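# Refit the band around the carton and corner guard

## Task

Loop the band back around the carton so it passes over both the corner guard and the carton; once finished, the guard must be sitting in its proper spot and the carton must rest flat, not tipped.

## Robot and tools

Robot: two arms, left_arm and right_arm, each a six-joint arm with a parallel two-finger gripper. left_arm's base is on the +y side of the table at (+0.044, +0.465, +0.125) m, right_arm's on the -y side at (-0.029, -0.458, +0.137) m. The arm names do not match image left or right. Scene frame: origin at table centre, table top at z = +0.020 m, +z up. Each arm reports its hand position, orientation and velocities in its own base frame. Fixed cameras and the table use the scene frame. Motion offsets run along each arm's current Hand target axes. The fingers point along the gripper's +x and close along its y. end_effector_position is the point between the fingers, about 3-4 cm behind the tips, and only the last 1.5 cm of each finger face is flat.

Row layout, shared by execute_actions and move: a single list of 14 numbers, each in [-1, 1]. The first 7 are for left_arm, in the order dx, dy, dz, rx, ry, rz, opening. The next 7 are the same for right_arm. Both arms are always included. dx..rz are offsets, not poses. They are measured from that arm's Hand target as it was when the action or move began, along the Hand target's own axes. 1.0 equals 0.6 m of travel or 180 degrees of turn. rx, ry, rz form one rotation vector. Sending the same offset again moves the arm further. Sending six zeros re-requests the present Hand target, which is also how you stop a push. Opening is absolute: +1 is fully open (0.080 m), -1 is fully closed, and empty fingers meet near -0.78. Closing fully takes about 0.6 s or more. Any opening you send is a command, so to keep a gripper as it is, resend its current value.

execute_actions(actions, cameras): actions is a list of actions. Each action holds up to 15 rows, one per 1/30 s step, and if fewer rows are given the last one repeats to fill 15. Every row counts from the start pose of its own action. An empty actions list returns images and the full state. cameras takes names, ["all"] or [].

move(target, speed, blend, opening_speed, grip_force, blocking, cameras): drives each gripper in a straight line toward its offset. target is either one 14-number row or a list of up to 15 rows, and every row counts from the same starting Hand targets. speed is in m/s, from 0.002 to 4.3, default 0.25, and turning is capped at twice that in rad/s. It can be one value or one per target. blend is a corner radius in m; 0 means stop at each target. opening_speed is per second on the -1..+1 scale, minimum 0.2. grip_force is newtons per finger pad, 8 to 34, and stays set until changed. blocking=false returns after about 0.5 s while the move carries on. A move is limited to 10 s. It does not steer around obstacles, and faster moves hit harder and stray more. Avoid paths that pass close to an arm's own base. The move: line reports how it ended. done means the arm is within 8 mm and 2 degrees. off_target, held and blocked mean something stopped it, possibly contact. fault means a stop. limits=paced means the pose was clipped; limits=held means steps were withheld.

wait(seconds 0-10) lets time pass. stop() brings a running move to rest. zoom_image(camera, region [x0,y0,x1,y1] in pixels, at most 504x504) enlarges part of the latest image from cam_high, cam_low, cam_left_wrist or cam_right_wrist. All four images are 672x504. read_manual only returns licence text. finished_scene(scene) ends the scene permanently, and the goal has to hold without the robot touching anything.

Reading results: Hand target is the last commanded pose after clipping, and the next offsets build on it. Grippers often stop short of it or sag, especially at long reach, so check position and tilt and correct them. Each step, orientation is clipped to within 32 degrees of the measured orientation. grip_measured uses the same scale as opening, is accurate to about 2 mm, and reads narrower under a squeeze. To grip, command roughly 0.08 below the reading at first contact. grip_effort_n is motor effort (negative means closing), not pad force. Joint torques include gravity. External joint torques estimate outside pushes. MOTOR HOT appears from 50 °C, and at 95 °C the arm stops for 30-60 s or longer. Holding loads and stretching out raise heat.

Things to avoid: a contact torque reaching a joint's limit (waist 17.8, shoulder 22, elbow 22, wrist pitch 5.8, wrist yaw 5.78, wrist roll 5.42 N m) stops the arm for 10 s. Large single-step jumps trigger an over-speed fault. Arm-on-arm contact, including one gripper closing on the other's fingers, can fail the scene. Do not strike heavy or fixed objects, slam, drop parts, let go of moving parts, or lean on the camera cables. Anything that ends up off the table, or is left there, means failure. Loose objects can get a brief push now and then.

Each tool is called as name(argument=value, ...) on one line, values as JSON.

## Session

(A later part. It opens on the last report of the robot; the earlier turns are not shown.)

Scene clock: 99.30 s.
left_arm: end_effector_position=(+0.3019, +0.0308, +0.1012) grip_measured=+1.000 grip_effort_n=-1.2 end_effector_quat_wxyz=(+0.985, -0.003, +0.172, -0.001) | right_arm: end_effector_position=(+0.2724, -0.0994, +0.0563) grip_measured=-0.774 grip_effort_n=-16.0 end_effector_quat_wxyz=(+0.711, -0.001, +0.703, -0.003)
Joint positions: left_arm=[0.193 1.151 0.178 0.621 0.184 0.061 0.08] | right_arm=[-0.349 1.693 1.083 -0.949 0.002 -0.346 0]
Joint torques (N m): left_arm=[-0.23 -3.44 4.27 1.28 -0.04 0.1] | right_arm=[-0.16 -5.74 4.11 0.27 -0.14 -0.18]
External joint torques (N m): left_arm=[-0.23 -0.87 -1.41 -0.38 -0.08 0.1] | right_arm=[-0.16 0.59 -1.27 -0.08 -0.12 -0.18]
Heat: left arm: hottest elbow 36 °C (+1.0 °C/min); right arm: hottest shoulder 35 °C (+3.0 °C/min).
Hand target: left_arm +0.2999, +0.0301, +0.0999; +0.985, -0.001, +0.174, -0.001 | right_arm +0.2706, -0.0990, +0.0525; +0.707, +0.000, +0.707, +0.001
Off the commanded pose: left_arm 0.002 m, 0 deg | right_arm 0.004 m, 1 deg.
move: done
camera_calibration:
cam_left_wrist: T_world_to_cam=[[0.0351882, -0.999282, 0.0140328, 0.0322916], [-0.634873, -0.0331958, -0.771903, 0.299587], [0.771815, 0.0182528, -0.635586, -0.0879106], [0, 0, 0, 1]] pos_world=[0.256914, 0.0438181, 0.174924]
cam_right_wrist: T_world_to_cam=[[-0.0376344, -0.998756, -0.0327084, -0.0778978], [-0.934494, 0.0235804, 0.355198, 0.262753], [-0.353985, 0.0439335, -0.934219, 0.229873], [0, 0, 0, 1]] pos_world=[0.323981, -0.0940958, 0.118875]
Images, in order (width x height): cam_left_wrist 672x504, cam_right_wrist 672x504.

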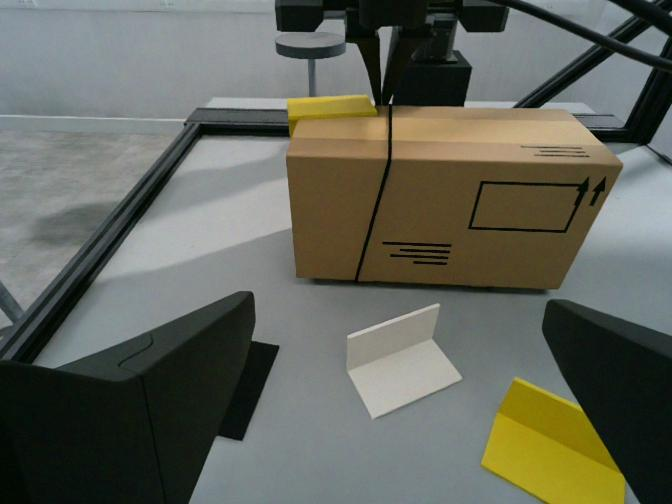

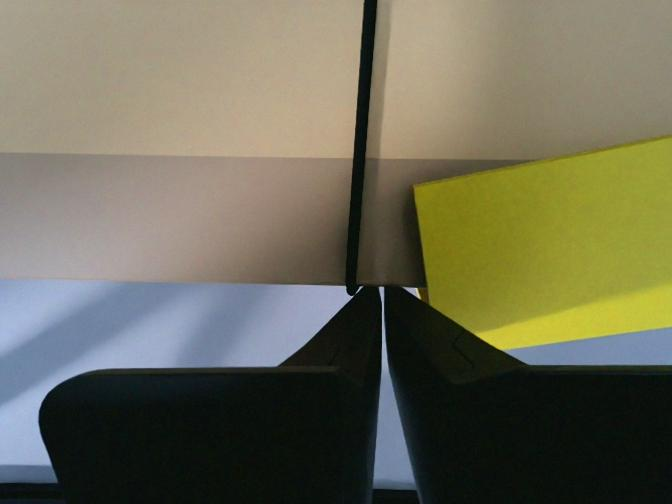

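move(target=[[0,0,0,0,0,0,1.0, 0.003,0,-0.002,0,0,0,-0.8],[0,0,0,0,0,0,1.0, 0.003,0.0533,-0.002,0,0,0,-0.8]], speed=0.05, cameras=["cam_right_wrist","cam_left_wrist"])

Scene clock: 101.20 s.
left_arm: end_effector_position=(+0.3019, +0.0308, +0.1012) grip_measured=+1.000 grip_effort_n=-1.6 end_effector_quat_wxyz=(+0.985, -0.003, +0.172, -0.001) | right_arm: end_effector_position=(+0.2702, -0.0683, +0.0494) grip_measured=-0.774 grip_effort_n=-16.0 end_effector_quat_wxyz=(+0.704, -0.002, +0.710, +0.002)
Joint positions: left_arm=[0.193 1.151 0.178 0.621 0.184 0.061 0.08] | right_arm=[-0.247 1.677 1.036 -0.937 0.001 -0.252 0]
Joint torques (N m): left_arm=[-0.24 -3.27 4.26 1.29 0 0.07] | right_arm=[0.27 -7.67 3.97 0.27 -0.13 0.15]
External joint torques (N m): left_arm=[-0.24 -0.66 -1.44 -0.38 -0.04 0.07] | right_arm=[0.24 -1.52 -1.37 -0.07 -0.11 0.15]
Heat: left arm: hottest elbow 36 °C (+1.0 °C/min); right arm: hottest shoulder 35 °C (+2.0 °C/min).
Hand target: left_arm +0.2999, +0.0301, +0.0999; +0.985, -0.001, +0.174, -0.001 | right_arm +0.2693, -0.0670, +0.0507; +0.707, +0.000, +0.707, +0.001
Off the commanded pose: left_arm 0.002 m, 0 deg | right_arm 0.002 m, 0 deg.
move: done
camera_calibration:
cam_left_wrist: T_world_to_cam=[[0.0351882, -0.999282, 0.0140328, 0.0322916], [-0.634873, -0.0331958, -0.771903, 0.299587], [0.771815, 0.0182528, -0.635586, -0.0879106], [0, 0, 0, 1]] pos_world=[0.256914, 0.0438181, 0.174924]
cam_right_wrist: T_world_to_cam=[[-0.0302728, -0.998809, -0.0382649, -0.0487895], [-0.928011, 0.0138642, 0.372294, 0.25916], [-0.37132, 0.0467806, -0.927326, 0.225732], [0, 0, 0, 1]] pos_world=[0.322846, -0.0628843, 0.110976]
Images, in order (width x height): cam_left_wrist 672x504, cam_right_wrist 672x504.

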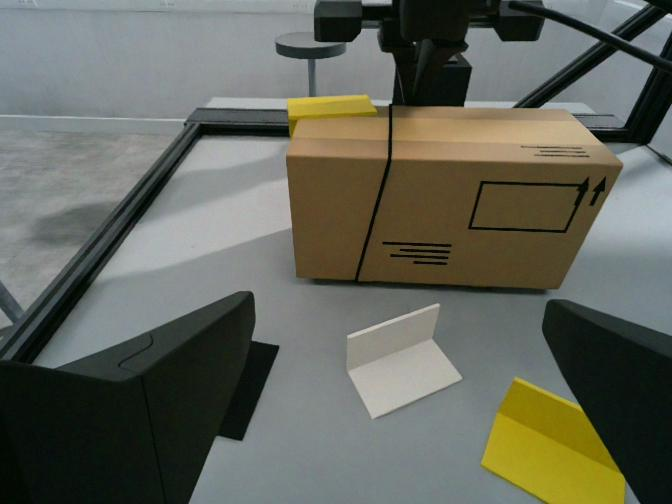

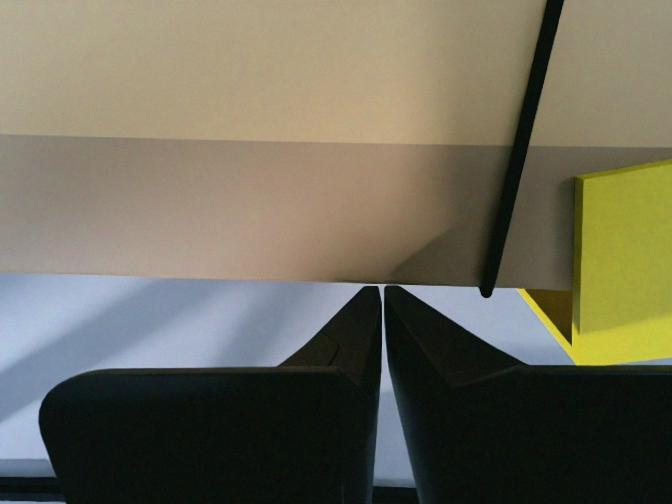

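move(target=[[0,0,0,0,0,0,1.0, -0.0572,0,0,0,0,0,-0.58],[0,0,0,0,0,0,1.0, -0.0572,-0.0413,0.0253,0,0,0,-0.58],[0,0,0,0,0,0,1.0, -0.013,-0.0413,0.0253,0,0,0,-0.58]], speed=0.08, blend=[0.01,0.005,0], cameras=["cam_right_wrist"])

Scene clock: 104.13 s.
left_arm: end_effector_position=(+0.3019, +0.0308, +0.1012) grip_measured=+1.000 grip_effort_n=-1.6 end_effector_quat_wxyz=(+0.985, -0.003, +0.172, -0.001) | right_arm: end_effector_position=(+0.2869, -0.0923, +0.0635) grip_measured=-0.584 grip_effort_n=19.3 end_effector_quat_wxyz=(+0.712, -0.001, +0.702, -0.003)
Joint positions: left_arm=[0.193 1.151 0.178 0.621 0.184 0.061 0.08] | right_arm=[-0.311 1.722 1.147 -0.981 0.001 -0.307 0.009]
Joint torques (N m): left_arm=[-0.26 -3.44 4.39 1.28 -0.07 0.12] | right_arm=[-0.14 -5.66 3.93 0.33 -0.13 -0.18]
External joint torques (N m): left_arm=[-0.27 -0.83 -1.33 -0.39 -0.11 0.12] | right_arm=[-0.17 0.93 -1.51 -0.04 -0.11 -0.18]
Heat: left arm: hottest elbow 36 °C (+1.0 °C/min); right arm: hottest shoulder 35 °C (+2.0 °C/min).
Hand target: left_arm +0.2999, +0.0301, +0.0999; +0.985, -0.001, +0.174, -0.001 | right_arm +0.2846, -0.0918, +0.0584; +0.707, +0.000, +0.707, +0.001
Off the commanded pose: left_arm 0.002 m, 0 deg | right_arm 0.006 m, 1 deg.
move: done
camera_calibration:
cam_right_wrist: T_world_to_cam=[[-0.0375037, -0.998767, -0.0325285, -0.0699948], [-0.93578, 0.0236813, 0.351787, 0.274201], [-0.350583, 0.0436329, -0.935515, 0.240521], [0, 0, 0, 1]] pos_world=[0.33829, -0.0868966, 0.126274]
Images, in order (width x height): cam_right_wrist 672x504.

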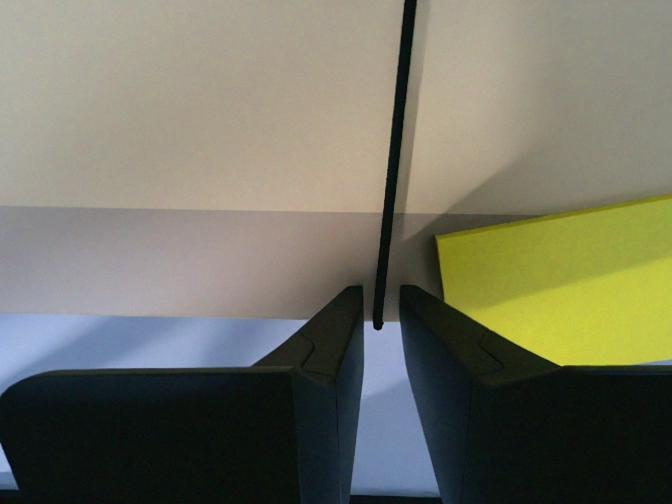

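move(target=[0,0,0,0,0,0,1.0, 0.002,0.0005,0,0,0,0,-0.58], speed=0.03)

move(target=[[0,0,0,0,0,0,1.0, 0,0,0,0,0,0,-1.0],[0,0,0,0,0,0,1.0, -0.030,0.0,0,0,0,0,-1.0],[0,0,0,0,0,0,1.0, -0.030,0.05,0,0,0,0,-1.0]], speed=0.05, cameras=["cam_right_wrist","cam_left_wrist"])

Scene clock: 105.00 s.
left_arm: end_effector_position=(+0.3019, +0.0308, +0.1012) grip_measured=+1.000 grip_effort_n=-1.6 end_effector_quat_wxyz=(+0.985, -0.003, +0.172, -0.001) | right_arm: end_effector_position=(+0.2867, -0.0922, +0.0631) grip_measured=-0.584 grip_effort_n=19.3 end_effector_quat_wxyz=(+0.712, -0.001, +0.702, -0.003)
Joint positions: left_arm=[0.193 1.151 0.178 0.621 0.184 0.061 0.08] | right_arm=[-0.311 1.722 1.145 -0.979 0.001 -0.307 0.009]
Joint torques (N m): left_arm=[-0.41 -3.44 4.38 1.28 -0.07 0.1] | right_arm=[-0.03 -5.58 3.77 0.51 -0.12 -0.16]
External joint torques (N m): left_arm=[-0.41 -0.82 -1.36 -0.4 -0.11 0.09] | right_arm=[-0.03 1.09 -1.72 0.14 -0.1 -0.16]
Heat: left arm: hottest elbow 36 °C (+1.0 °C/min); right arm: hottest shoulder 35 °C (+2.0 °C/min).
Hand target: left_arm +0.2999, +0.0301, +0.0999; +0.985, -0.001, +0.174, -0.001 | right_arm +0.2845, -0.0915, +0.0572; +0.707, +0.000, +0.707, +0.001
Off the commanded pose: left_arm 0.002 m, 0 deg | right_arm 0.006 m, 1 deg.
move: done

Scene clock: 107.47 s.
left_arm: end_effector_position=(+0.3019, +0.0308, +0.1012) grip_measured=+1.000 grip_effort_n=-1.6 end_effector_quat_wxyz=(+0.985, -0.003, +0.172, -0.001) | right_arm: end_effector_position=(+0.2861, -0.0625, +0.0740) grip_measured=-0.774 grip_effort_n=-16.0 end_effector_quat_wxyz=(+0.705, -0.002, +0.709, +0.002)
Joint positions: left_arm=[0.193 1.151 0.178 0.621 0.184 0.061 0.08] | right_arm=[-0.214 1.694 1.159 -1.041 0.001 -0.221 0]
Joint torques (N m): left_arm=[-0.18 -3.39 4.26 1.32 -0.03 0.14] | right_arm=[0.41 -7.99 4.12 0.13 -0.11 0.16]
External joint torques (N m): left_arm=[-0.16 -0.82 -1.4 -0.33 -0.08 0.14] | right_arm=[0.42 -1.54 -1.36 -0.19 -0.09 0.16]
Heat: left arm: hottest elbow 36 °C (+1.0 °C/min); right arm: hottest shoulder 36 °C (+3.0 °C/min).
Hand target: left_arm +0.2999, +0.0301, +0.0999; +0.985, -0.001, +0.174, -0.001 | right_arm +0.2846, -0.0615, +0.0753; +0.707, +0.000, +0.707, +0.001
Off the commanded pose: left_arm 0.002 m, 0 deg | right_arm 0.002 m, 0 deg.
move: done
camera_calibration:
cam_left_wrist: T_world_to_cam=[[0.0351882, -0.999282, 0.0140328, 0.0322916], [-0.634873, -0.0331958, -0.771903, 0.299587], [0.771815, 0.0182528, -0.635586, -0.0879106], [0, 0, 0, 1]] pos_world=[0.256914, 0.0438181, 0.174924]
cam_right_wrist: T_world_to_cam=[[-0.0287251, -0.998867, -0.037944, -0.0420417], [-0.929018, 0.0126682, 0.369817, 0.265125], [-0.368917, 0.0458737, -0.92833, 0.253594], [0, 0, 0, 1]] pos_world=[0.338654, -0.056986, 0.135775]
Images, in order (width x height): cam_left_wrist 672x504, cam_right_wrist 672x504.

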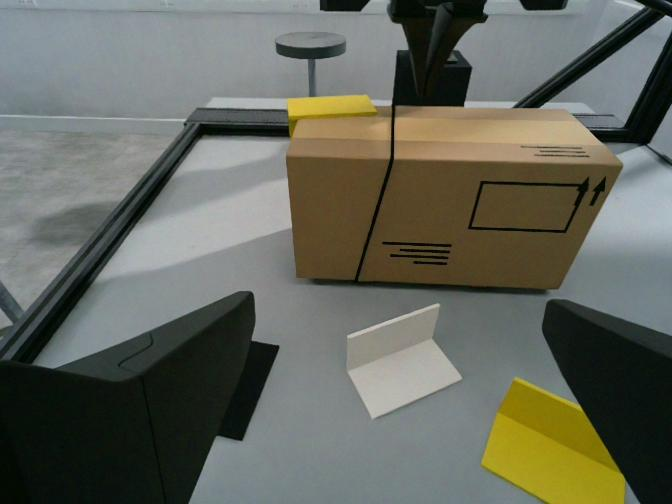

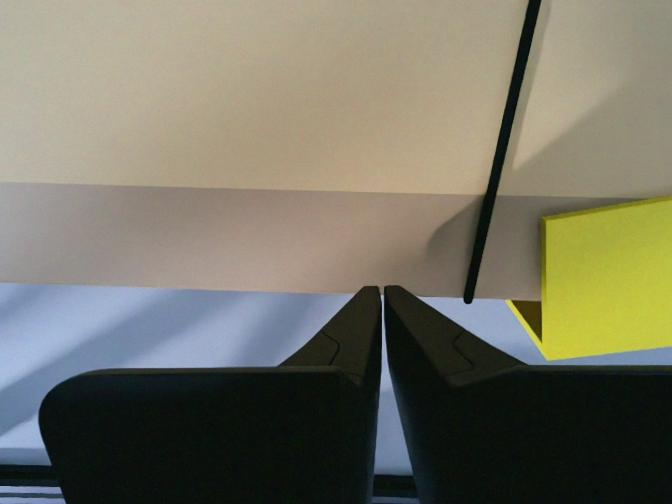

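move(target=[[0,0,0,0,0,0,1.0, 0,-0.030,0,0,0,0,-0.58],[0,0,0,0,0,0,1.0, 0,-0.0455,0,0,0,0,-0.58],[0,0,0,0,0,0,1.0, 0.033,-0.0455,0,0,0,0,-0.58]], speed=0.07, cameras=["cam_right_wrist"])

Scene clock: 110.17 s.
left_arm: end_effector_position=(+0.3019, +0.0308, +0.1012) grip_measured=+1.000 grip_effort_n=-1.6 end_effector_quat_wxyz=(+0.985, -0.003, +0.172, -0.001) | right_arm: end_effector_position=(+0.2872, -0.0894, +0.0627) grip_measured=-0.584 grip_effort_n=18.8 end_effector_quat_wxyz=(+0.713, -0.001, +0.701, -0.004)
Joint positions: left_arm=[0.193 1.151 0.178 0.621 0.184 0.061 0.08] | right_arm=[-0.301 1.718 1.139 -0.973 0.001 -0.298 0.009]
Joint torques (N m): left_arm=[-0.22 -3.35 4.43 1.29 -0.02 0.17] | right_arm=[-0.31 -5.03 3.6 0.6 -0.11 -0.18]
External joint torques (N m): left_arm=[-0.21 -0.76 -1.27 -0.39 -0.07 0.17] | right_arm=[-0.3 1.55 -1.86 0.22 -0.09 -0.18]
Heat: left arm: hottest elbow 36 °C (+1.0 °C/min); right arm: hottest shoulder 36 °C (+3.0 °C/min).
Hand target: left_arm +0.2999, +0.0301, +0.0999; +0.985, -0.001, +0.174, -0.001 | right_arm +0.2845, -0.0888, +0.0555; +0.707, +0.000, +0.707, +0.001
Off the commanded pose: left_arm 0.002 m, 0 deg | right_arm 0.008 m, 1 deg.
move: done
camera_calibration:
cam_right_wrist: T_world_to_cam=[[-0.0377592, -0.998768, -0.0322065, -0.0670759], [-0.936994, 0.0241857, 0.348507, 0.275252], [-0.347298, 0.0433366, -0.936753, 0.238761], [0, 0, 0, 1]] pos_world=[0.338298, -0.0839976, 0.125573]
Images, in order (width x height): cam_right_wrist 672x504.

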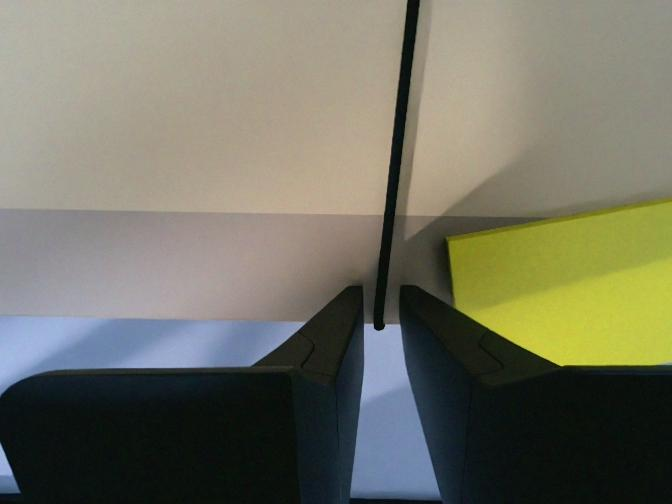

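move(target=[0,0,0,0,0,0,1.0, 0.0042,0,-0.001,0,0,0,-0.58], speed=0.03)

move(target=[[0,0,0,0,0,0,1.0, 0,0,0,0,0,0,-1.0],[0,0,0,0,0,0,1.0, -0.020,0.0,0,0,0,0,-1.0]], speed=0.03, cameras=["cam_right_wrist","cam_left_wrist"])

Scene clock: 111.07 s.
left_arm: end_effector_position=(+0.3019, +0.0308, +0.1012) grip_measured=+1.000 grip_effort_n=-2.1 end_effector_quat_wxyz=(+0.985, -0.003, +0.172, -0.001) | right_arm: end_effector_position=(+0.2868, -0.0893, +0.0617) grip_measured=-0.584 grip_effort_n=18.4 end_effector_quat_wxyz=(+0.713, -0.001, +0.701, -0.003)
Joint positions: left_arm=[0.193 1.151 0.178 0.621 0.184 0.061 0.08] | right_arm=[-0.301 1.718 1.135 -0.969 0.001 -0.298 0.009]
Joint torques (N m): left_arm=[-0.15 -3.24 4.32 1.29 -0.01 0.11] | right_arm=[-0.11 -5.06 3.1 0.97 -0.11 -0.18]
External joint torques (N m): left_arm=[-0.14 -0.63 -1.4 -0.39 -0.06 0.11] | right_arm=[-0.11 1.51 -2.33 0.61 -0.09 -0.18]
Heat: left arm: hottest elbow 36 °C (+1.0 °C/min); right arm: hottest shoulder 35 °C (+2.0 °C/min).
Hand target: left_arm +0.2999, +0.0301, +0.0999; +0.985, -0.001, +0.174, -0.001 | right_arm +0.2839, -0.0888, +0.0530; +0.707, +0.000, +0.707, +0.001
Off the commanded pose: left_arm 0.002 m, 0 deg | right_arm 0.009 m, 1 deg.
move: off_target (right_arm)

Scene clock: 112.57 s.
left_arm: end_effector_position=(+0.3019, +0.0308, +0.1012) grip_measured=+1.000 grip_effort_n=-1.6 end_effector_quat_wxyz=(+0.985, -0.003, +0.172, -0.001) | right_arm: end_effector_position=(+0.2853, -0.0887, +0.0645) grip_measured=-0.771 grip_effort_n=-30.5 end_effector_quat_wxyz=(+0.710, +0.000, +0.705, -0.002)
Joint positions: left_arm=[0.193 1.151 0.178 0.621 0.184 0.061 0.08] | right_arm=[-0.301 1.718 1.146 -0.992 0 -0.298 0]
Joint torques (N m): left_arm=[-0.31 -3.43 4.23 1.29 -0.06 0.11] | right_arm=[-0.13 -6.76 5.04 -0.5 -0.09 -0.18]
External joint torques (N m): left_arm=[-0.3 -0.77 -1.54 -0.41 -0.11 0.11] | right_arm=[-0.12 -0.22 -0.38 -0.84 -0.07 -0.18]
Heat: left arm: hottest elbow 36 °C (+1.0 °C/min); right arm: hottest shoulder 35 °C (+2.0 °C/min).
Hand target: left_arm +0.2999, +0.0301, +0.0999; +0.985, -0.001, +0.174, -0.001 | right_arm +0.2840, -0.0887, +0.0650; +0.707, +0.000, +0.707, +0.001
Off the commanded pose: left_arm 0.002 m, 0 deg | right_arm 0.001 m, 1 deg.
move: done
camera_calibration:
cam_left_wrist: T_world_to_cam=[[0.0351882, -0.999282, 0.0140328, 0.0322916], [-0.634873, -0.0331958, -0.771903, 0.299587], [0.771815, 0.0182528, -0.635586, -0.0879106], [0, 0, 0, 1]] pos_world=[0.256914, 0.0438181, 0.174924]
cam_right_wrist: T_world_to_cam=[[-0.0377249, -0.998643, -0.035893, -0.0662007], [-0.933202, 0.022362, 0.358656, 0.271015], [-0.357366, 0.0470257, -0.93278, 0.242769], [0, 0, 0, 1]] pos_world=[0.337172, -0.0835878, 0.126873]
Images, in order (width x height): cam_left_wrist 672x504, cam_right_wrist 672x504.

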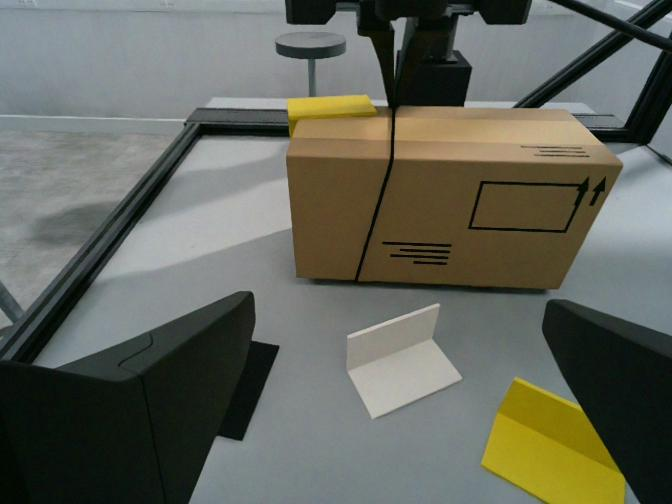

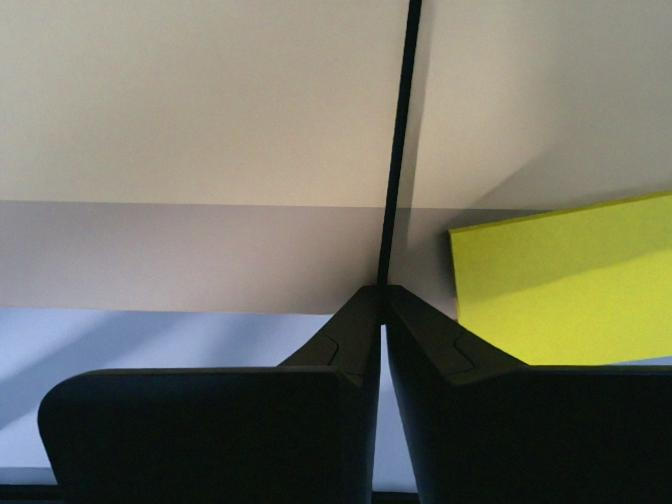

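move(target=[[0,0,0,0,0,0,1.0, -0.008,0.0,0,0,0,0,-1.0],[0,0,0,0,0,0,1.0, -0.008,0.045,0,0,0,0,-1.0]], speed=0.04, cameras=["cam_right_wrist","cam_left_wrist"])

Scene clock: 114.53 s.
left_arm: end_effector_position=(+0.3019, +0.0308, +0.1012) grip_measured=+1.000 grip_effort_n=-0.7 end_effector_quat_wxyz=(+0.985, -0.003, +0.172, -0.001) | right_arm: end_effector_position=(+0.2856, -0.0627, +0.0684) grip_measured=-0.774 grip_effort_n=-16.0 end_effector_quat_wxyz=(+0.705, -0.002, +0.709, +0.002)
Joint positions: left_arm=[0.193 1.151 0.178 0.621 0.184 0.061 0.08] | right_arm=[-0.216 1.699 1.141 -1.018 0.001 -0.222 0]
Joint torques (N m): left_arm=[-0.37 -3.45 4.28 1.28 -0.09 0.14] | right_arm=[0.1 -8.01 4.11 0.09 -0.1 0.14]
External joint torques (N m): left_arm=[-0.33 -0.86 -1.41 -0.39 -0.14 0.14] | right_arm=[0.1 -1.58 -1.34 -0.23 -0.09 0.14]
Heat: left arm: hottest elbow 36 °C (+1.0 °C/min); right arm: hottest shoulder 35 °C (+1.0 °C/min).
Hand target: left_arm +0.2999, +0.0301, +0.0999; +0.985, -0.001, +0.174, -0.001 | right_arm +0.2840, -0.0618, +0.0699; +0.707, +0.000, +0.707, +0.001
Off the commanded pose: left_arm 0.002 m, 0 deg | right_arm 0.002 m, 0 deg.
move: done
camera_calibration:
cam_left_wrist: T_world_to_cam=[[0.0351882, -0.999282, 0.0140328, 0.0322916], [-0.634873, -0.0331958, -0.771903, 0.299587], [0.771815, 0.0182528, -0.635586, -0.0879106], [0, 0, 0, 1]] pos_world=[0.256914, 0.0438181, 0.174924]
cam_right_wrist: T_world_to_cam=[[-0.0282667, -0.998881, -0.0379176, -0.0426278], [-0.929182, 0.0122713, 0.369418, 0.26682], [-0.368539, 0.0456746, -0.928489, 0.248102], [0, 0, 0, 1]] pos_world=[0.338155, -0.0571863, 0.130175]
Images, in order (width x height): cam_left_wrist 672x504, cam_right_wrist 672x504.

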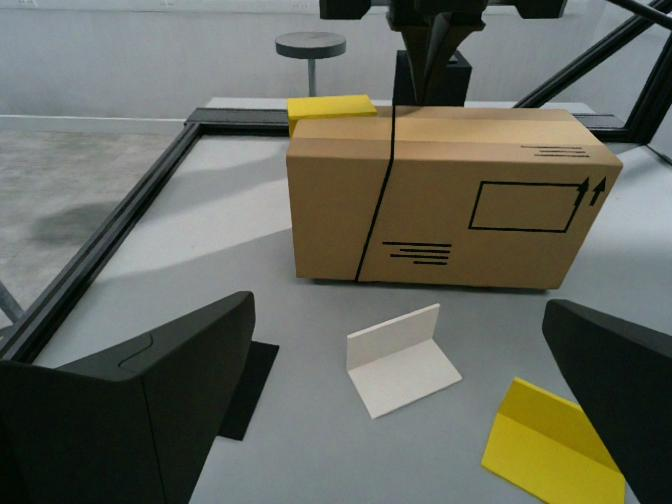

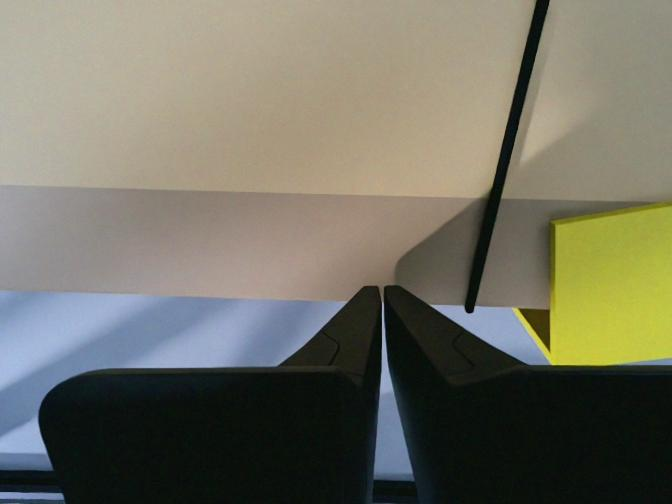

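move(target=[[0,0,0,0,0,0,1.0, -0.01,-0.03,0.009,0,0,0,-0.58],[0,0,0,0,0,0,1.0, -0.005,-0.044,0.010,0,0,0,-0.58],[0,0,0,0,0,0,1.0, 0.024,-0.044,0.010,0,0,0,-0.58]], speed=0.07, cameras=["cam_right_wrist"])

Scene clock: 116.90 s.
left_arm: end_effector_position=(+0.3019, +0.0308, +0.1012) grip_measured=+1.000 grip_effort_n=-1.2 end_effector_quat_wxyz=(+0.985, -0.003, +0.172, -0.001) | right_arm: end_effector_position=(+0.2928, -0.0888, +0.0628) grip_measured=-0.584 grip_effort_n=18.8 end_effector_quat_wxyz=(+0.714, -0.001, +0.700, -0.004)
Joint positions: left_arm=[0.193 1.151 0.178 0.621 0.184 0.061 0.08] | right_arm=[-0.294 1.736 1.161 -0.975 0.001 -0.291 0.009]
Joint torques (N m): left_arm=[-0.3 -3.42 4.38 1.31 -0.06 0.13] | right_arm=[-0.01 -5.23 3.6 0.58 -0.11 -0.18]
External joint torques (N m): left_arm=[-0.29 -0.82 -1.34 -0.37 -0.11 0.12] | right_arm=[-0.08 1.53 -1.93 0.18 -0.08 -0.18]
Heat: left arm: hottest elbow 36 °C (+1.0 °C/min); right arm: hottest shoulder 35 °C (+1.0 °C/min).
Hand target: left_arm +0.2999, +0.0301, +0.0999; +0.985, -0.001, +0.174, -0.001 | right_arm +0.2900, -0.0882, +0.0554; +0.707, +0.000, +0.707, +0.001
Off the commanded pose: left_arm 0.002 m, 0 deg | right_arm 0.008 m, 1 deg.
move: done
camera_calibration:
cam_right_wrist: T_world_to_cam=[[-0.0377455, -0.998774, -0.0320255, -0.0662904], [-0.937367, 0.0242825, 0.347495, 0.280716], [-0.346292, 0.043136, -0.937135, 0.24046], [0, 0, 0, 1]] pos_world=[0.343901, -0.0833981, 0.125673]
Images, in order (width x height): cam_right_wrist 672x504.

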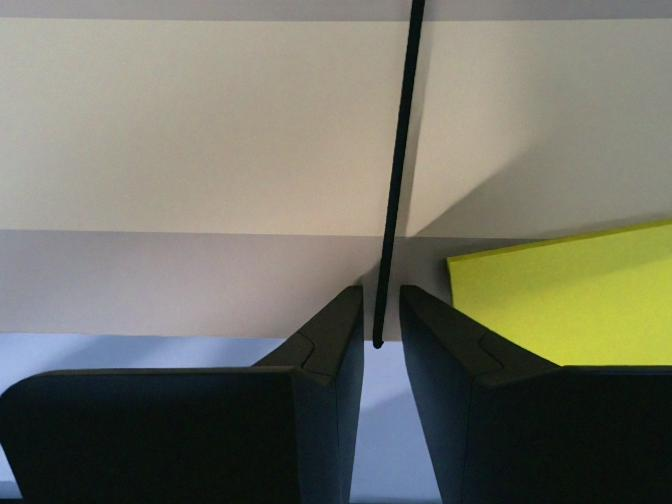

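move(target=[0,0,0,0,0,0,1.0, 0.0042,0,0,0,0,0,-0.58], speed=0.03)

move(target=[[0,0,0,0,0,0,1.0, 0,0,0,0,0,0,-1.0],[0,0,0,0,0,0,1.0, -0.0158,0.002,0,0,0,0,-1.0],[0,0,0,0,0,0,1.0, -0.0158,0.047,0.001,0,0,0,-1.0]], speed=0.04, cameras=["cam_right_wrist"])

Scene clock: 117.77 s.
left_arm: end_effector_position=(+0.3019, +0.0308, +0.1012) grip_measured=+1.000 grip_effort_n=-0.7 end_effector_quat_wxyz=(+0.985, -0.003, +0.172, -0.001) | right_arm: end_effector_position=(+0.2925, -0.0887, +0.0619) grip_measured=-0.584 grip_effort_n=18.8 end_effector_quat_wxyz=(+0.714, -0.001, +0.700, -0.004)
Joint positions: left_arm=[0.193 1.151 0.178 0.621 0.184 0.061 0.08] | right_arm=[-0.294 1.736 1.157 -0.972 0.001 -0.291 0.009]
Joint torques (N m): left_arm=[-0.49 -3.41 4.32 1.3 -0.06 0.12] | right_arm=[-0.05 -4.93 3.25 0.95 -0.11 -0.18]
External joint torques (N m): left_arm=[-0.48 -0.81 -1.37 -0.37 -0.11 0.12] | right_arm=[-0.09 1.82 -2.23 0.58 -0.08 -0.18]
Heat: left arm: hottest elbow 36 °C (+1.0 °C/min); right arm: hottest shoulder 35 °C (+1.0 °C/min).
Hand target: left_arm +0.2999, +0.0301, +0.0999; +0.985, -0.001, +0.174, -0.001 | right_arm +0.2899, -0.0881, +0.0528; +0.707, +0.000, +0.707, +0.001
Off the commanded pose: left_arm 0.002 m, 0 deg | right_arm 0.009 m, 1 deg.
move: off_target (right_arm)

Scene clock: 120.23 s.
left_arm: end_effector_position=(+0.3019, +0.0308, +0.1012) grip_measured=+1.000 grip_effort_n=-1.2 end_effector_quat_wxyz=(+0.985, -0.003, +0.172, -0.001) | right_arm: end_effector_position=(+0.2924, -0.0717, +0.0639) grip_measured=-0.771 grip_effort_n=-30.5 end_effector_quat_wxyz=(+0.708, -0.006, +0.706, -0.016)
Joint positions: left_arm=[0.193 1.151 0.178 0.621 0.184 0.061 0.08] | right_arm=[-0.226 1.725 1.152 -0.988 0.029 -0.213 0]
Joint torques (N m): left_arm=[-0.32 -3.47 4.31 1.29 -0.09 0.09] | right_arm=[1.78 -7.58 3.52 -0.1 -1.04 0.19]
External joint torques (N m): left_arm=[-0.3 -0.84 -1.43 -0.4 -0.14 0.08] | right_arm=[1.82 -0.96 -1.87 -0.43 -1.05 0.19]
Heat: left arm: hottest elbow 36 °C (+1.0 °C/min); right arm: hottest shoulder 35 °C (+1.0 °C/min).
Hand target: left_arm +0.2999, +0.0301, +0.0999; +0.985, -0.001, +0.174, -0.001 | right_arm +0.2905, -0.0600, +0.0624; +0.707, +0.000, +0.707, +0.000
Off the commanded pose: left_arm 0.002 m, 0 deg | right_arm 0.012 m, 2 deg.
move: off_target (right_arm)
camera_calibration:
cam_right_wrist: T_world_to_cam=[[-0.047974, -0.99882, -0.00761228, -0.0477861], [-0.931453, 0.0419838, 0.361431, 0.278171], [-0.360685, 0.0244298, -0.932368, 0.243262], [0, 0, 0, 1]] pos_world=[0.344551, -0.0653512, 0.125906]
Images, in order (width x height): cam_right_wrist 672x504.

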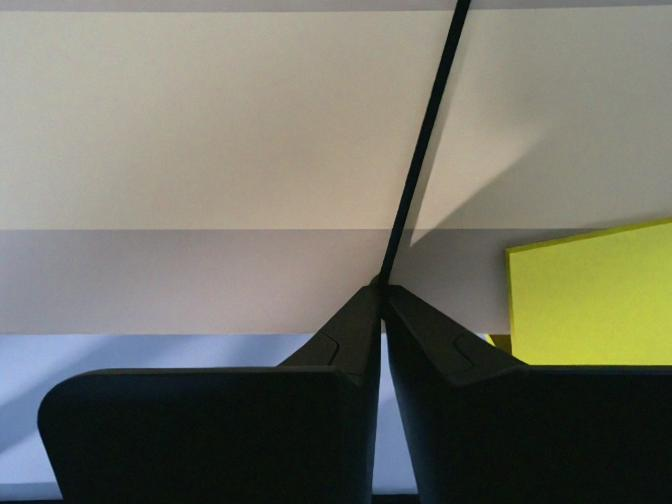

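move(target=[0,0,0,0,0,0,1.0, 0.011,0,0.0,0,0,0,-1.0], speed=0.03)

Scene clock: 121.23 s.
left_arm: end_effector_position=(+0.3019, +0.0308, +0.1012) grip_measured=+1.000 grip_effort_n=-1.6 end_effector_quat_wxyz=(+0.985, -0.003, +0.172, -0.001) | right_arm: end_effector_position=(+0.2921, -0.0716, +0.0623) grip_measured=-0.771 grip_effort_n=-30.5 end_effector_quat_wxyz=(+0.711, -0.007, +0.703, -0.016)
Joint positions: left_arm=[0.193 1.151 0.178 0.621 0.184 0.061 0.08] | right_arm=[-0.225 1.72 1.139 -0.973 0.03 -0.213 0]
Joint torques (N m): left_arm=[-0.27 -3.43 4.48 1.28 -0.02 0.14] | right_arm=[1.79 -6.06 3.07 0.56 -1.06 0.19]
External joint torques (N m): left_arm=[-0.27 -0.87 -1.15 -0.37 -0.06 0.14] | right_arm=[1.76 0.5 -2.4 0.17 -1.06 0.19]
Heat: left arm: hottest elbow 36 °C (+1.0 °C/min); right arm: hottest shoulder 35 °C (+1.0 °C/min).
Hand target: left_arm +0.2999, +0.0301, +0.0999; +0.985, -0.001, +0.174, -0.001 | right_arm +0.2906, -0.0599, +0.0558; +0.707, +0.000, +0.707, +0.001
Off the commanded pose: left_arm 0.002 m, 0 deg | right_arm 0.013 m, 2 deg.
move: off_target (right_arm)

move(target=[0,0,0,0,0,0,1.0, 0,-0.0227,0.0,0,0,0,-0.3], speed=0.05, cameras=["cam_right_wrist"])

Scene clock: 122.13 s.
left_arm: end_effector_position=(+0.3019, +0.0308, +0.1012) grip_measured=+1.000 grip_effort_n=-1.2 end_effector_quat_wxyz=(+0.985, -0.003, +0.172, -0.001) | right_arm: end_effector_position=(+0.2929, -0.0745, +0.0624) grip_measured=-0.304 grip_effort_n=20.2 end_effector_quat_wxyz=(+0.715, -0.001, +0.699, -0.005)
Joint positions: left_arm=[0.193 1.151 0.178 0.621 0.184 0.061 0.08] | right_arm=[-0.248 1.72 1.14 -0.967 0.003 -0.242 0.021]
Joint torques (N m): left_arm=[-0.32 -3.43 4.44 1.27 -0.07 0.1] | right_arm=[-0.07 -4.78 4.3 0.11 -0.21 -0.24]
External joint torques (N m): left_arm=[-0.32 -0.84 -1.25 -0.4 -0.11 0.1] | right_arm=[-0.05 1.83 -1.15 -0.26 -0.19 -0.24]
Heat: left arm: hottest elbow 36 °C (+1.0 °C/min); right arm: hottest shoulder 35 °C (+1.0 °C/min).
Hand target: left_arm +0.2999, +0.0301, +0.0999; +0.985, -0.001, +0.174, -0.001 | right_arm +0.2905, -0.0736, +0.0557; +0.707, +0.000, +0.707, +0.000
Off the commanded pose: left_arm 0.002 m, 0 deg | right_arm 0.007 m, 1 deg.
move: done
camera_calibration:
cam_right_wrist: T_world_to_cam=[[-0.0392112, -0.998787, -0.0297952, -0.0518037], [-0.938659, 0.0265941, 0.343819, 0.281322], [-0.342609, 0.041449, -0.938563, 0.238387], [0, 0, 0, 1]] pos_world=[0.343708, -0.0691032, 0.125474]
Images, in order (width x height): cam_right_wrist 672x504.

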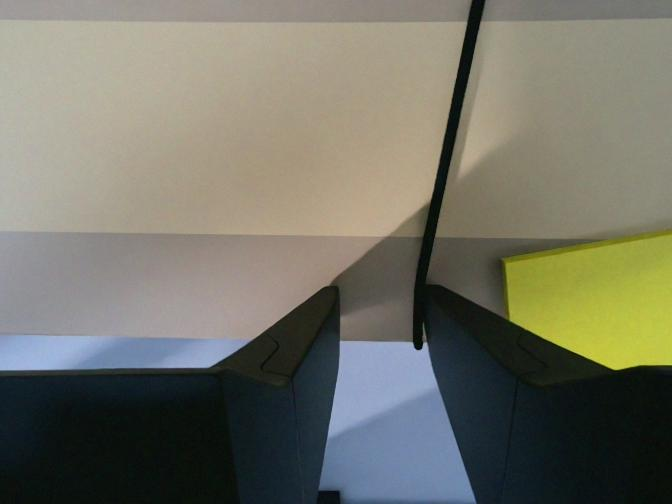

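move(target=[0,0,0,0,0,0,1.0, -0.002,-0.006,0.0,0,0,0,-0.3], speed=0.02, cameras=["cam_right_wrist"])

Scene clock: 124.27 s.
left_arm: end_effector_position=(+0.3019, +0.0308, +0.1012) grip_measured=+1.000 grip_effort_n=-1.6 end_effector_quat_wxyz=(+0.985, -0.003, +0.172, -0.001) | right_arm: end_effector_position=(+0.2929, -0.0755, +0.0628) grip_measured=-0.304 grip_effort_n=19.8 end_effector_quat_wxyz=(+0.715, -0.001, +0.699, -0.001)
Joint positions: left_arm=[0.193 1.151 0.178 0.621 0.184 0.061 0.08] | right_arm=[-0.254 1.721 1.143 -0.969 -0.004 -0.254 0.021]
Joint torques (N m): left_arm=[-0.43 -3.39 4.39 1.3 -0.06 0.15] | right_arm=[-0.44 -4.74 4.69 -0.02 0.05 -0.2]
External joint torques (N m): left_arm=[-0.45 -0.8 -1.3 -0.36 -0.1 0.16] | right_arm=[-0.41 1.89 -0.81 -0.41 0.07 -0.2]
Heat: left arm: hottest elbow 36 °C (+1.0 °C/min); right arm: hottest shoulder 35 °C (+1.0 °C/min).
Hand target: left_arm +0.2999, +0.0301, +0.0999; +0.985, -0.001, +0.174, -0.001 | right_arm +0.2906, -0.0772, +0.0570; +0.707, +0.000, +0.707, +0.001
Off the commanded pose: left_arm 0.002 m, 0 deg | right_arm 0.007 m, 1 deg.
move: done
camera_calibration:
cam_right_wrist: T_world_to_cam=[[-0.0336232, -0.998756, -0.0368167, -0.0538067], [-0.939135, 0.0189713, 0.343025, 0.280917], [-0.3419, 0.0461094, -0.938605, 0.23898], [0, 0, 0, 1]] pos_world=[0.343717, -0.0700884, 0.125966]
Images, in order (width x height): cam_right_wrist 672x504.

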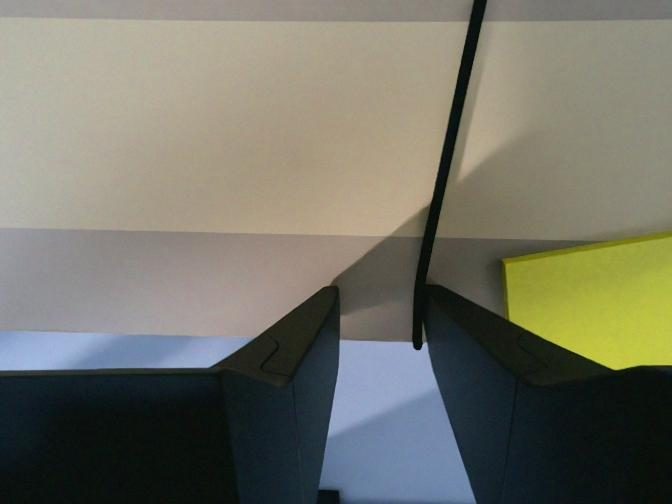

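move(target=[[0,0,0,0,0,0,1.0, -0.008,-0.008,0.0,0,0,0,-0.3],[0,0,0,0,0,0,1.0, -0.04,-0.008,0.0,0,0,0,-0.3]], speed=0.03, cameras=["cam_right_wrist"])

Scene clock: 126.20 s.
left_arm: end_effector_position=(+0.3019, +0.0308, +0.1012) grip_measured=+1.000 grip_effort_n=-1.2 end_effector_quat_wxyz=(+0.985, -0.003, +0.172, -0.001) | right_arm: end_effector_position=(+0.2885, -0.0806, +0.0761) grip_measured=-0.304 grip_effort_n=19.8 end_effector_quat_wxyz=(+0.702, +0.004, +0.713, +0.001)
Joint positions: left_arm=[0.193 1.151 0.178 0.621 0.184 0.061 0.08] | right_arm=[-0.274 1.726 1.205 -1.066 -0.002 -0.27 0.021]
Joint torques (N m): left_arm=[-0.33 -3.43 4.48 1.28 -0.04 0.12] | right_arm=[-0.11 -8.05 5.79 -0.03 0.01 -0.18]
External joint torques (N m): left_arm=[-0.34 -0.84 -1.21 -0.38 -0.08 0.12] | right_arm=[-0.08 -1.31 0.23 -0.37 0.03 -0.18]
Heat: left arm: hottest elbow 36 °C (+1.0 °C/min); right arm: hottest shoulder 35 °C (+0.0 °C/min).
Hand target: left_arm +0.2999, +0.0301, +0.0999; +0.985, -0.001, +0.174, -0.001 | right_arm +0.2905, -0.0820, +0.0809; +0.707, +0.000, +0.707, +0.001
Off the commanded pose: left_arm 0.002 m, 0 deg | right_arm 0.005 m, 1 deg.
move: done
camera_calibration:
cam_right_wrist: T_world_to_cam=[[-0.038648, -0.998268, -0.044363, -0.0565369], [-0.924816, 0.0189197, 0.379943, 0.265307], [-0.378445, 0.0557117, -0.923946, 0.260386], [0, 0, 0, 1]] pos_world=[0.341717, -0.0759651, 0.137273]
Images, in order (width x height): cam_right_wrist 672x504.

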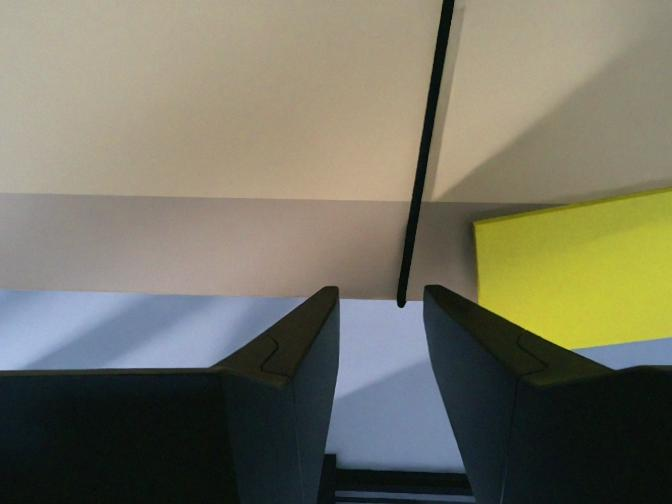

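move(target=[[0,0,0,0,0,0,1.0, -0.0318,0,0.0,0,0,0,-0.8],[0,0,0,0,0,0,1.0, -0.0318,-0.0633,-0.0842,0,0,0,-0.8],[0,0,0,0,0,0,1.0, 0.0415,-0.0633,-0.0842,0,0,0,-0.8]], speed=0.12, blend=[0.01,0.01,0], cameras=["cam_right_wrist"])

move(target=[0,0,0,0,0,0,1.0, 0,0,0.0433,0,0,0,-0.8], speed=0.04, cameras=["cam_right_wrist","cam_left_wrist"])

Scene clock: 128.30 s.
left_arm: end_effector_position=(+0.3019, +0.0308, +0.1012) grip_measured=+1.000 grip_effort_n=-1.2 end_effector_quat_wxyz=(+0.985, -0.003, +0.172, -0.001) | right_arm: end_effector_position=(+0.2420, -0.1203, +0.0597) grip_measured=-0.774 grip_effort_n=-16.0 end_effector_quat_wxyz=(+0.711, -0.001, +0.703, -0.003)
Joint positions: left_arm=[0.193 1.151 0.178 0.621 0.184 0.061 0.08] | right_arm=[-0.462 1.615 1.013 -0.957 0 -0.459 0]
Joint torques (N m): left_arm=[-0.23 -3.55 4.28 1.3 -0.04 0.16] | right_arm=[-0.13 -5.01 4.13 0.28 -0.06 -0.19]
External joint torques (N m): left_arm=[-0.21 -0.94 -1.44 -0.37 -0.09 0.16] | right_arm=[-0.1 0.75 -1.29 -0.08 -0.04 -0.19]
Heat: left arm: hottest elbow 36 °C (+1.0 °C/min); right arm: hottest shoulder 35 °C (+0.0 °C/min).
Hand target: left_arm +0.2999, +0.0301, +0.0999; +0.985, -0.001, +0.174, -0.001 | right_arm +0.2401, -0.1199, +0.0561; +0.707, +0.000, +0.707, +0.001
Off the commanded pose: left_arm 0.002 m, 0 deg | right_arm 0.004 m, 1 deg.
move: done; blend cut to 0.0095 m at target 1
camera_calibration:
cam_right_wrist: T_world_to_cam=[[-0.0372097, -0.998742, -0.0336212, -0.099814], [-0.934627, 0.0228741, 0.354892, 0.233627], [-0.353676, 0.0446287, -0.934303, 0.223206], [0, 0, 0, 1]] pos_world=[0.293582, -0.114994, 0.122274]
Images, in order (width x height): cam_right_wrist 672x504.

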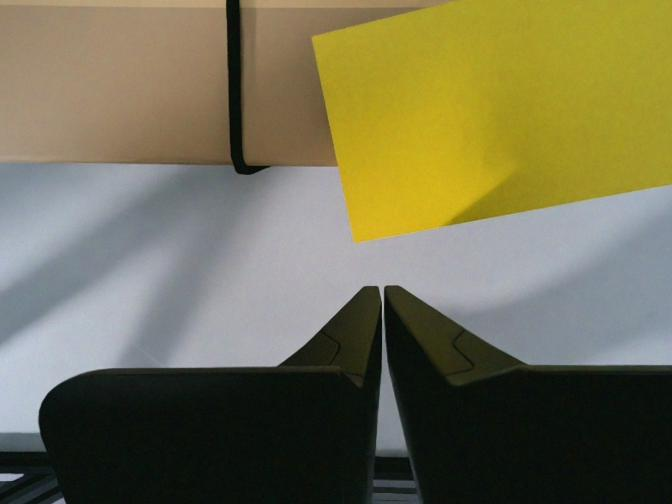

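Scene clock: 129.30 s.
left_arm: end_effector_position=(+0.3019, +0.0308, +0.1012) grip_measured=+1.000 grip_effort_n=-0.7 end_effector_quat_wxyz=(+0.985, -0.003, +0.172, -0.001) | right_arm: end_effector_position=(+0.2640, -0.1199, +0.0566) grip_measured=-0.774 grip_effort_n=-16.0 end_effector_quat_wxyz=(+0.708, -0.002, +0.706, +0.002)
Joint positions: left_arm=[0.193 1.151 0.178 0.621 0.184 0.061 0.08] | right_arm=[-0.426 1.7 1.093 -0.961 0 -0.431 0]
Joint torques (N m): left_arm=[-0.16 -3.52 4.41 1.28 -0.07 0.11] | right_arm=[0.24 -5.45 5.63 0.03 -0.07 0.16]
External joint torques (N m): left_arm=[-0.16 -0.9 -1.35 -0.41 -0.11 0.11] | right_arm=[0.28 0.9 0.27 -0.3 -0.05 0.16]
Heat: left arm: hottest elbow 36 °C (+1.0 °C/min); right arm: hottest shoulder 35 °C (+0.0 °C/min).
Hand target: left_arm +0.2999, +0.0301, +0.0999; +0.985, -0.001, +0.174, -0.001 | right_arm +0.2660, -0.1200, +0.0559; +0.707, +0.000, +0.707, +0.001
Off the commanded pose: left_arm 0.002 m, 0 deg | right_arm 0.002 m, 0 deg.
move: done
camera_calibration:
cam_left_wrist: T_world_to_cam=[[0.0351882, -0.999282, 0.0140328, 0.0322916], [-0.634873, -0.0331958, -0.771903, 0.299587], [0.771815, 0.0182528, -0.635586, -0.0879106], [0, 0, 0, 1]] pos_world=[0.256914, 0.0438181, 0.174924]
cam_right_wrist: T_world_to_cam=[[-0.02994, -0.998845, -0.0375881, -0.100327], [-0.931708, 0.0142701, 0.362927, 0.253011], [-0.361971, 0.0458872, -0.931059, 0.230242], [0, 0, 0, 1]] pos_world=[0.31607, -0.114387, 0.118773]
Images, in order (width x height): cam_left_wrist 672x504, cam_right_wrist 672x504.

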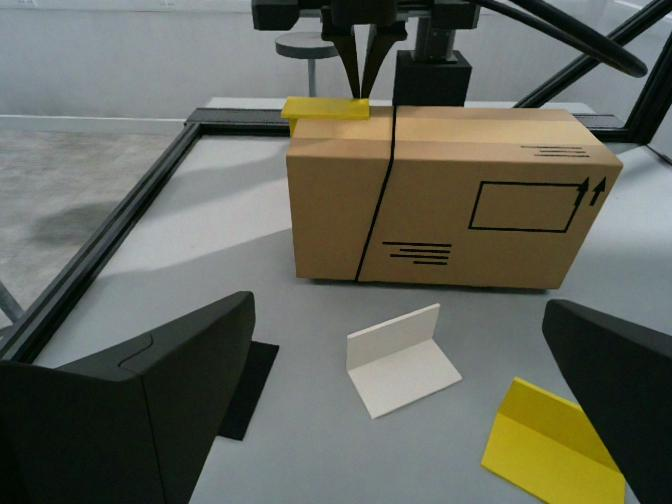

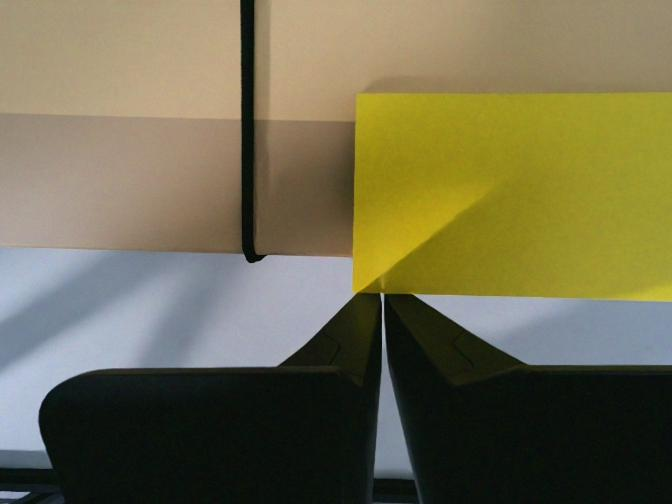

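move(target=[[0,0,0,0,0,0,1.0, 0,0,-0.025,0,0,0,-0.8],[0,0,0,0,0,0,1.0, -0.06,0,-0.025,0,0,0,-0.8],[0,0,0,0,0,0,1.0, -0.06,-0.175,0.004,0,0,0,-0.8],[0,0,0,0,0,0,1.0, -0.001,-0.175,0.006,0,0,0,-0.8]], speed=0.15, blend=[0.006,0.01,0.01,0], cameras=["cam_right_wrist","cam_left_wrist"])

Scene clock: 131.97 s.
left_arm: end_effector_position=(+0.3019, +0.0308, +0.1012) grip_measured=+1.000 grip_effort_n=-1.2 end_effector_quat_wxyz=(+0.985, -0.003, +0.172, -0.001) | right_arm: end_effector_position=(+0.2707, -0.2262, +0.0609) grip_measured=-0.774 grip_effort_n=-16.0 end_effector_quat_wxyz=(+0.710, +0.000, +0.704, -0.005)
Joint positions: left_arm=[0.193 1.151 0.178 0.621 0.184 0.061 0.08] | right_arm=[-0.696 1.914 1.38 -1.025 0 -0.69 0]
Joint torques (N m): left_arm=[-0.29 -3.45 4.38 1.28 -0.03 0.16] | right_arm=[0.1 -7.45 4.41 0.22 -0.07 -0.19]
External joint torques (N m): left_arm=[-0.29 -0.88 -1.31 -0.39 -0.07 0.16] | right_arm=[0.07 0.6 -1.09 -0.12 -0.03 -0.19]
Heat: left arm: hottest elbow 36 °C (+1.0 °C/min); right arm: hottest shoulder 35 °C (+0.0 °C/min).
Hand target: left_arm +0.2999, +0.0301, +0.0999; +0.985, -0.001, +0.174, -0.001 | right_arm +0.2697, -0.2250, +0.0566; +0.707, +0.000, +0.707, +0.001
Off the commanded pose: left_arm 0.002 m, 0 deg | right_arm 0.005 m, 1 deg.
move: done
camera_calibration:
cam_left_wrist: T_world_to_cam=[[0.0351882, -0.999282, 0.0140328, 0.0322916], [-0.634873, -0.0331958, -0.771903, 0.299587], [0.771815, 0.0182528, -0.635586, -0.0879106], [0, 0, 0, 1]] pos_world=[0.256914, 0.0438181, 0.174924]
cam_right_wrist: T_world_to_cam=[[-0.0407313, -0.998676, -0.0314089, -0.203599], [-0.933945, 0.0268821, 0.356405, 0.263046], [-0.355089, 0.043851, -0.933803, 0.239368], [0, 0, 0, 1]] pos_world=[0.322374, -0.220898, 0.123377]
Images, in order (width x height): cam_left_wrist 672x504, cam_right_wrist 672x504.

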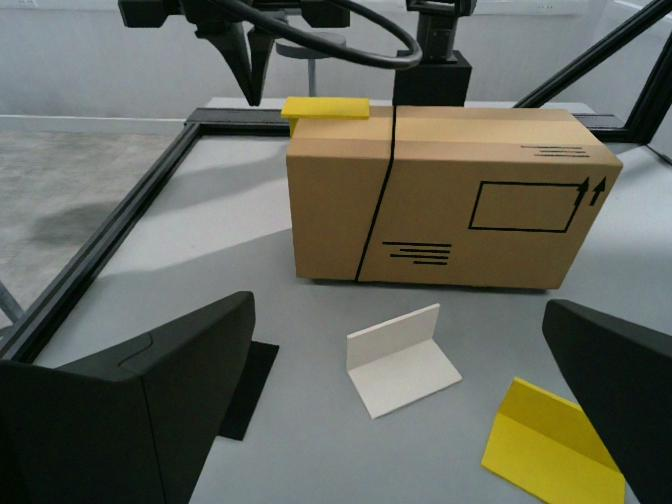

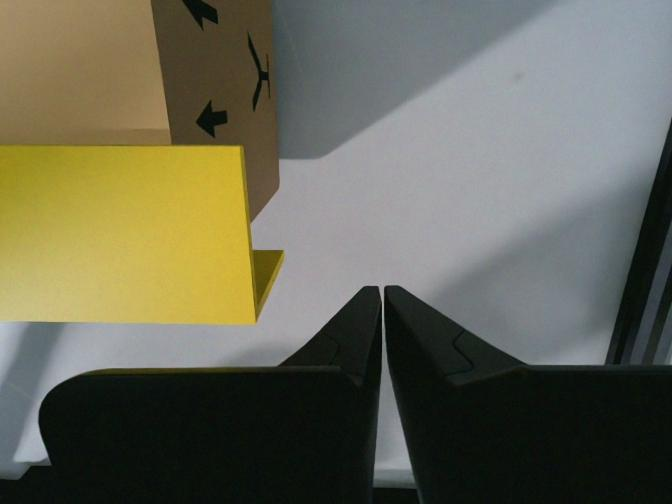

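move(target=[[0,0,0,0,0,0,1.0, 0,0,-0.005,0,0,0,-0.8],[0,0,0,0,0,0,1.0, 0.0,0.0725,-0.005,0,0,0,-0.8]], speed=0.05, cameras=["cam_right_wrist","cam_left_wrist"])

Scene clock: 134.23 s.
left_arm: end_effector_position=(+0.3019, +0.0308, +0.1012) grip_measured=+1.000 grip_effort_n=-0.7 end_effector_quat_wxyz=(+0.985, -0.003, +0.172, -0.001) | right_arm: end_effector_position=(+0.2673, -0.1832, +0.0547) grip_measured=-0.774 grip_effort_n=-15.6 end_effector_quat_wxyz=(+0.705, +0.000, +0.709, +0.003)
Joint positions: left_arm=[0.193 1.151 0.178 0.621 0.184 0.061 0.08] | right_arm=[-0.601 1.832 1.246 -0.991 0 -0.605 0]
Joint torques (N m): left_arm=[-0.31 -3.56 4.48 1.31 -0.05 0.11] | right_arm=[0.3 -9.1 4.03 0.17 -0.08 0.2]
External joint torques (N m): left_arm=[-0.32 -0.9 -1.29 -0.39 -0.09 0.11] | right_arm=[0.34 -1.71 -1.37 -0.15 -0.05 0.2]
Heat: left arm: hottest elbow 36 °C (+1.0 °C/min); right arm: hottest shoulder 36 °C (+1.0 °C/min).
Hand target: left_arm +0.2999, +0.0301, +0.0999; +0.985, -0.001, +0.174, -0.001 | right_arm +0.2667, -0.1815, +0.0565; +0.707, +0.000, +0.707, +0.001
Off the commanded pose: left_arm 0.002 m, 0 deg | right_arm 0.003 m, 0 deg.
move: done
camera_calibration:
cam_left_wrist: T_world_to_cam=[[0.0351882, -0.999282, 0.0140328, 0.0322916], [-0.634873, -0.0331958, -0.771903, 0.299587], [0.771815, 0.0182528, -0.635586, -0.0879106], [0, 0, 0, 1]] pos_world=[0.256914, 0.0438181, 0.174924]
cam_right_wrist: T_world_to_cam=[[-0.0310086, -0.998646, -0.0417675, -0.163049], [-0.928783, 0.0133484, 0.370382, 0.256402], [-0.369323, 0.050278, -0.92794, 0.235197], [0, 0, 0, 1]] pos_world=[0.31995, -0.178076, 0.116472]
Images, in order (width x height): cam_left_wrist 672x504, cam_right_wrist 672x504.

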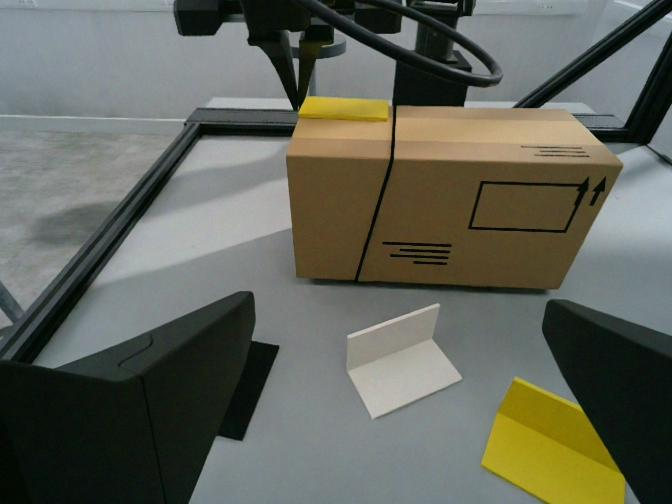

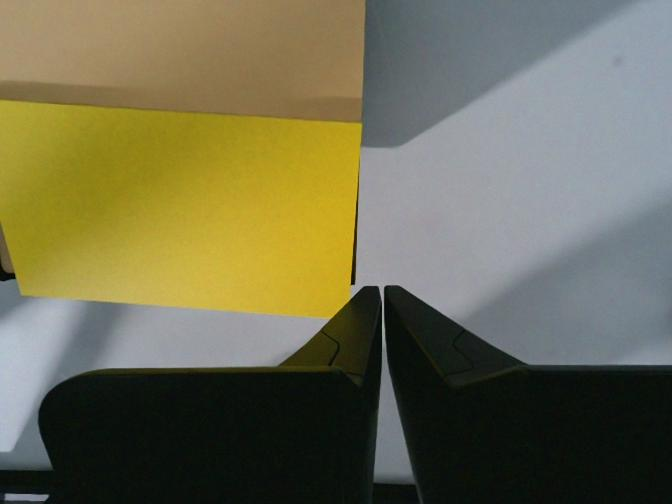

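zoom_image(camera="cam_left_wrist", region=[270, 80, 480, 300])

zoom_image(camera="cam_right_wrist", region=[0, 80, 400, 380])

Scaled by 2.291 from the camera's 672x504 image, which has a finer 960x720 frame.

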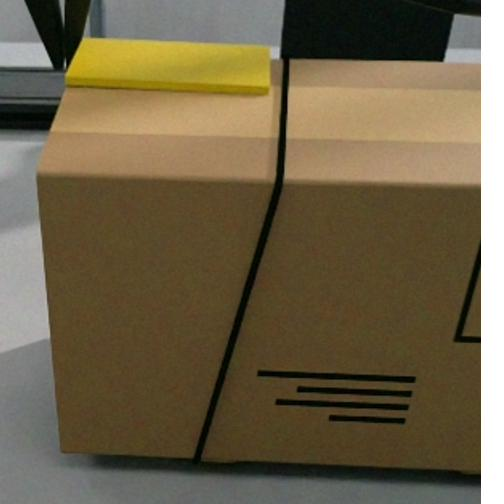

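Scaled by 1.260 from the camera's 672x504 image, which has a finer 960x720 frame.

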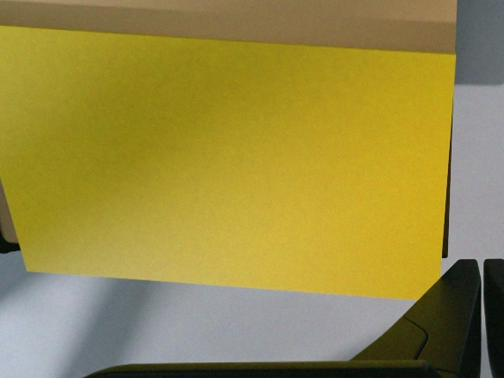

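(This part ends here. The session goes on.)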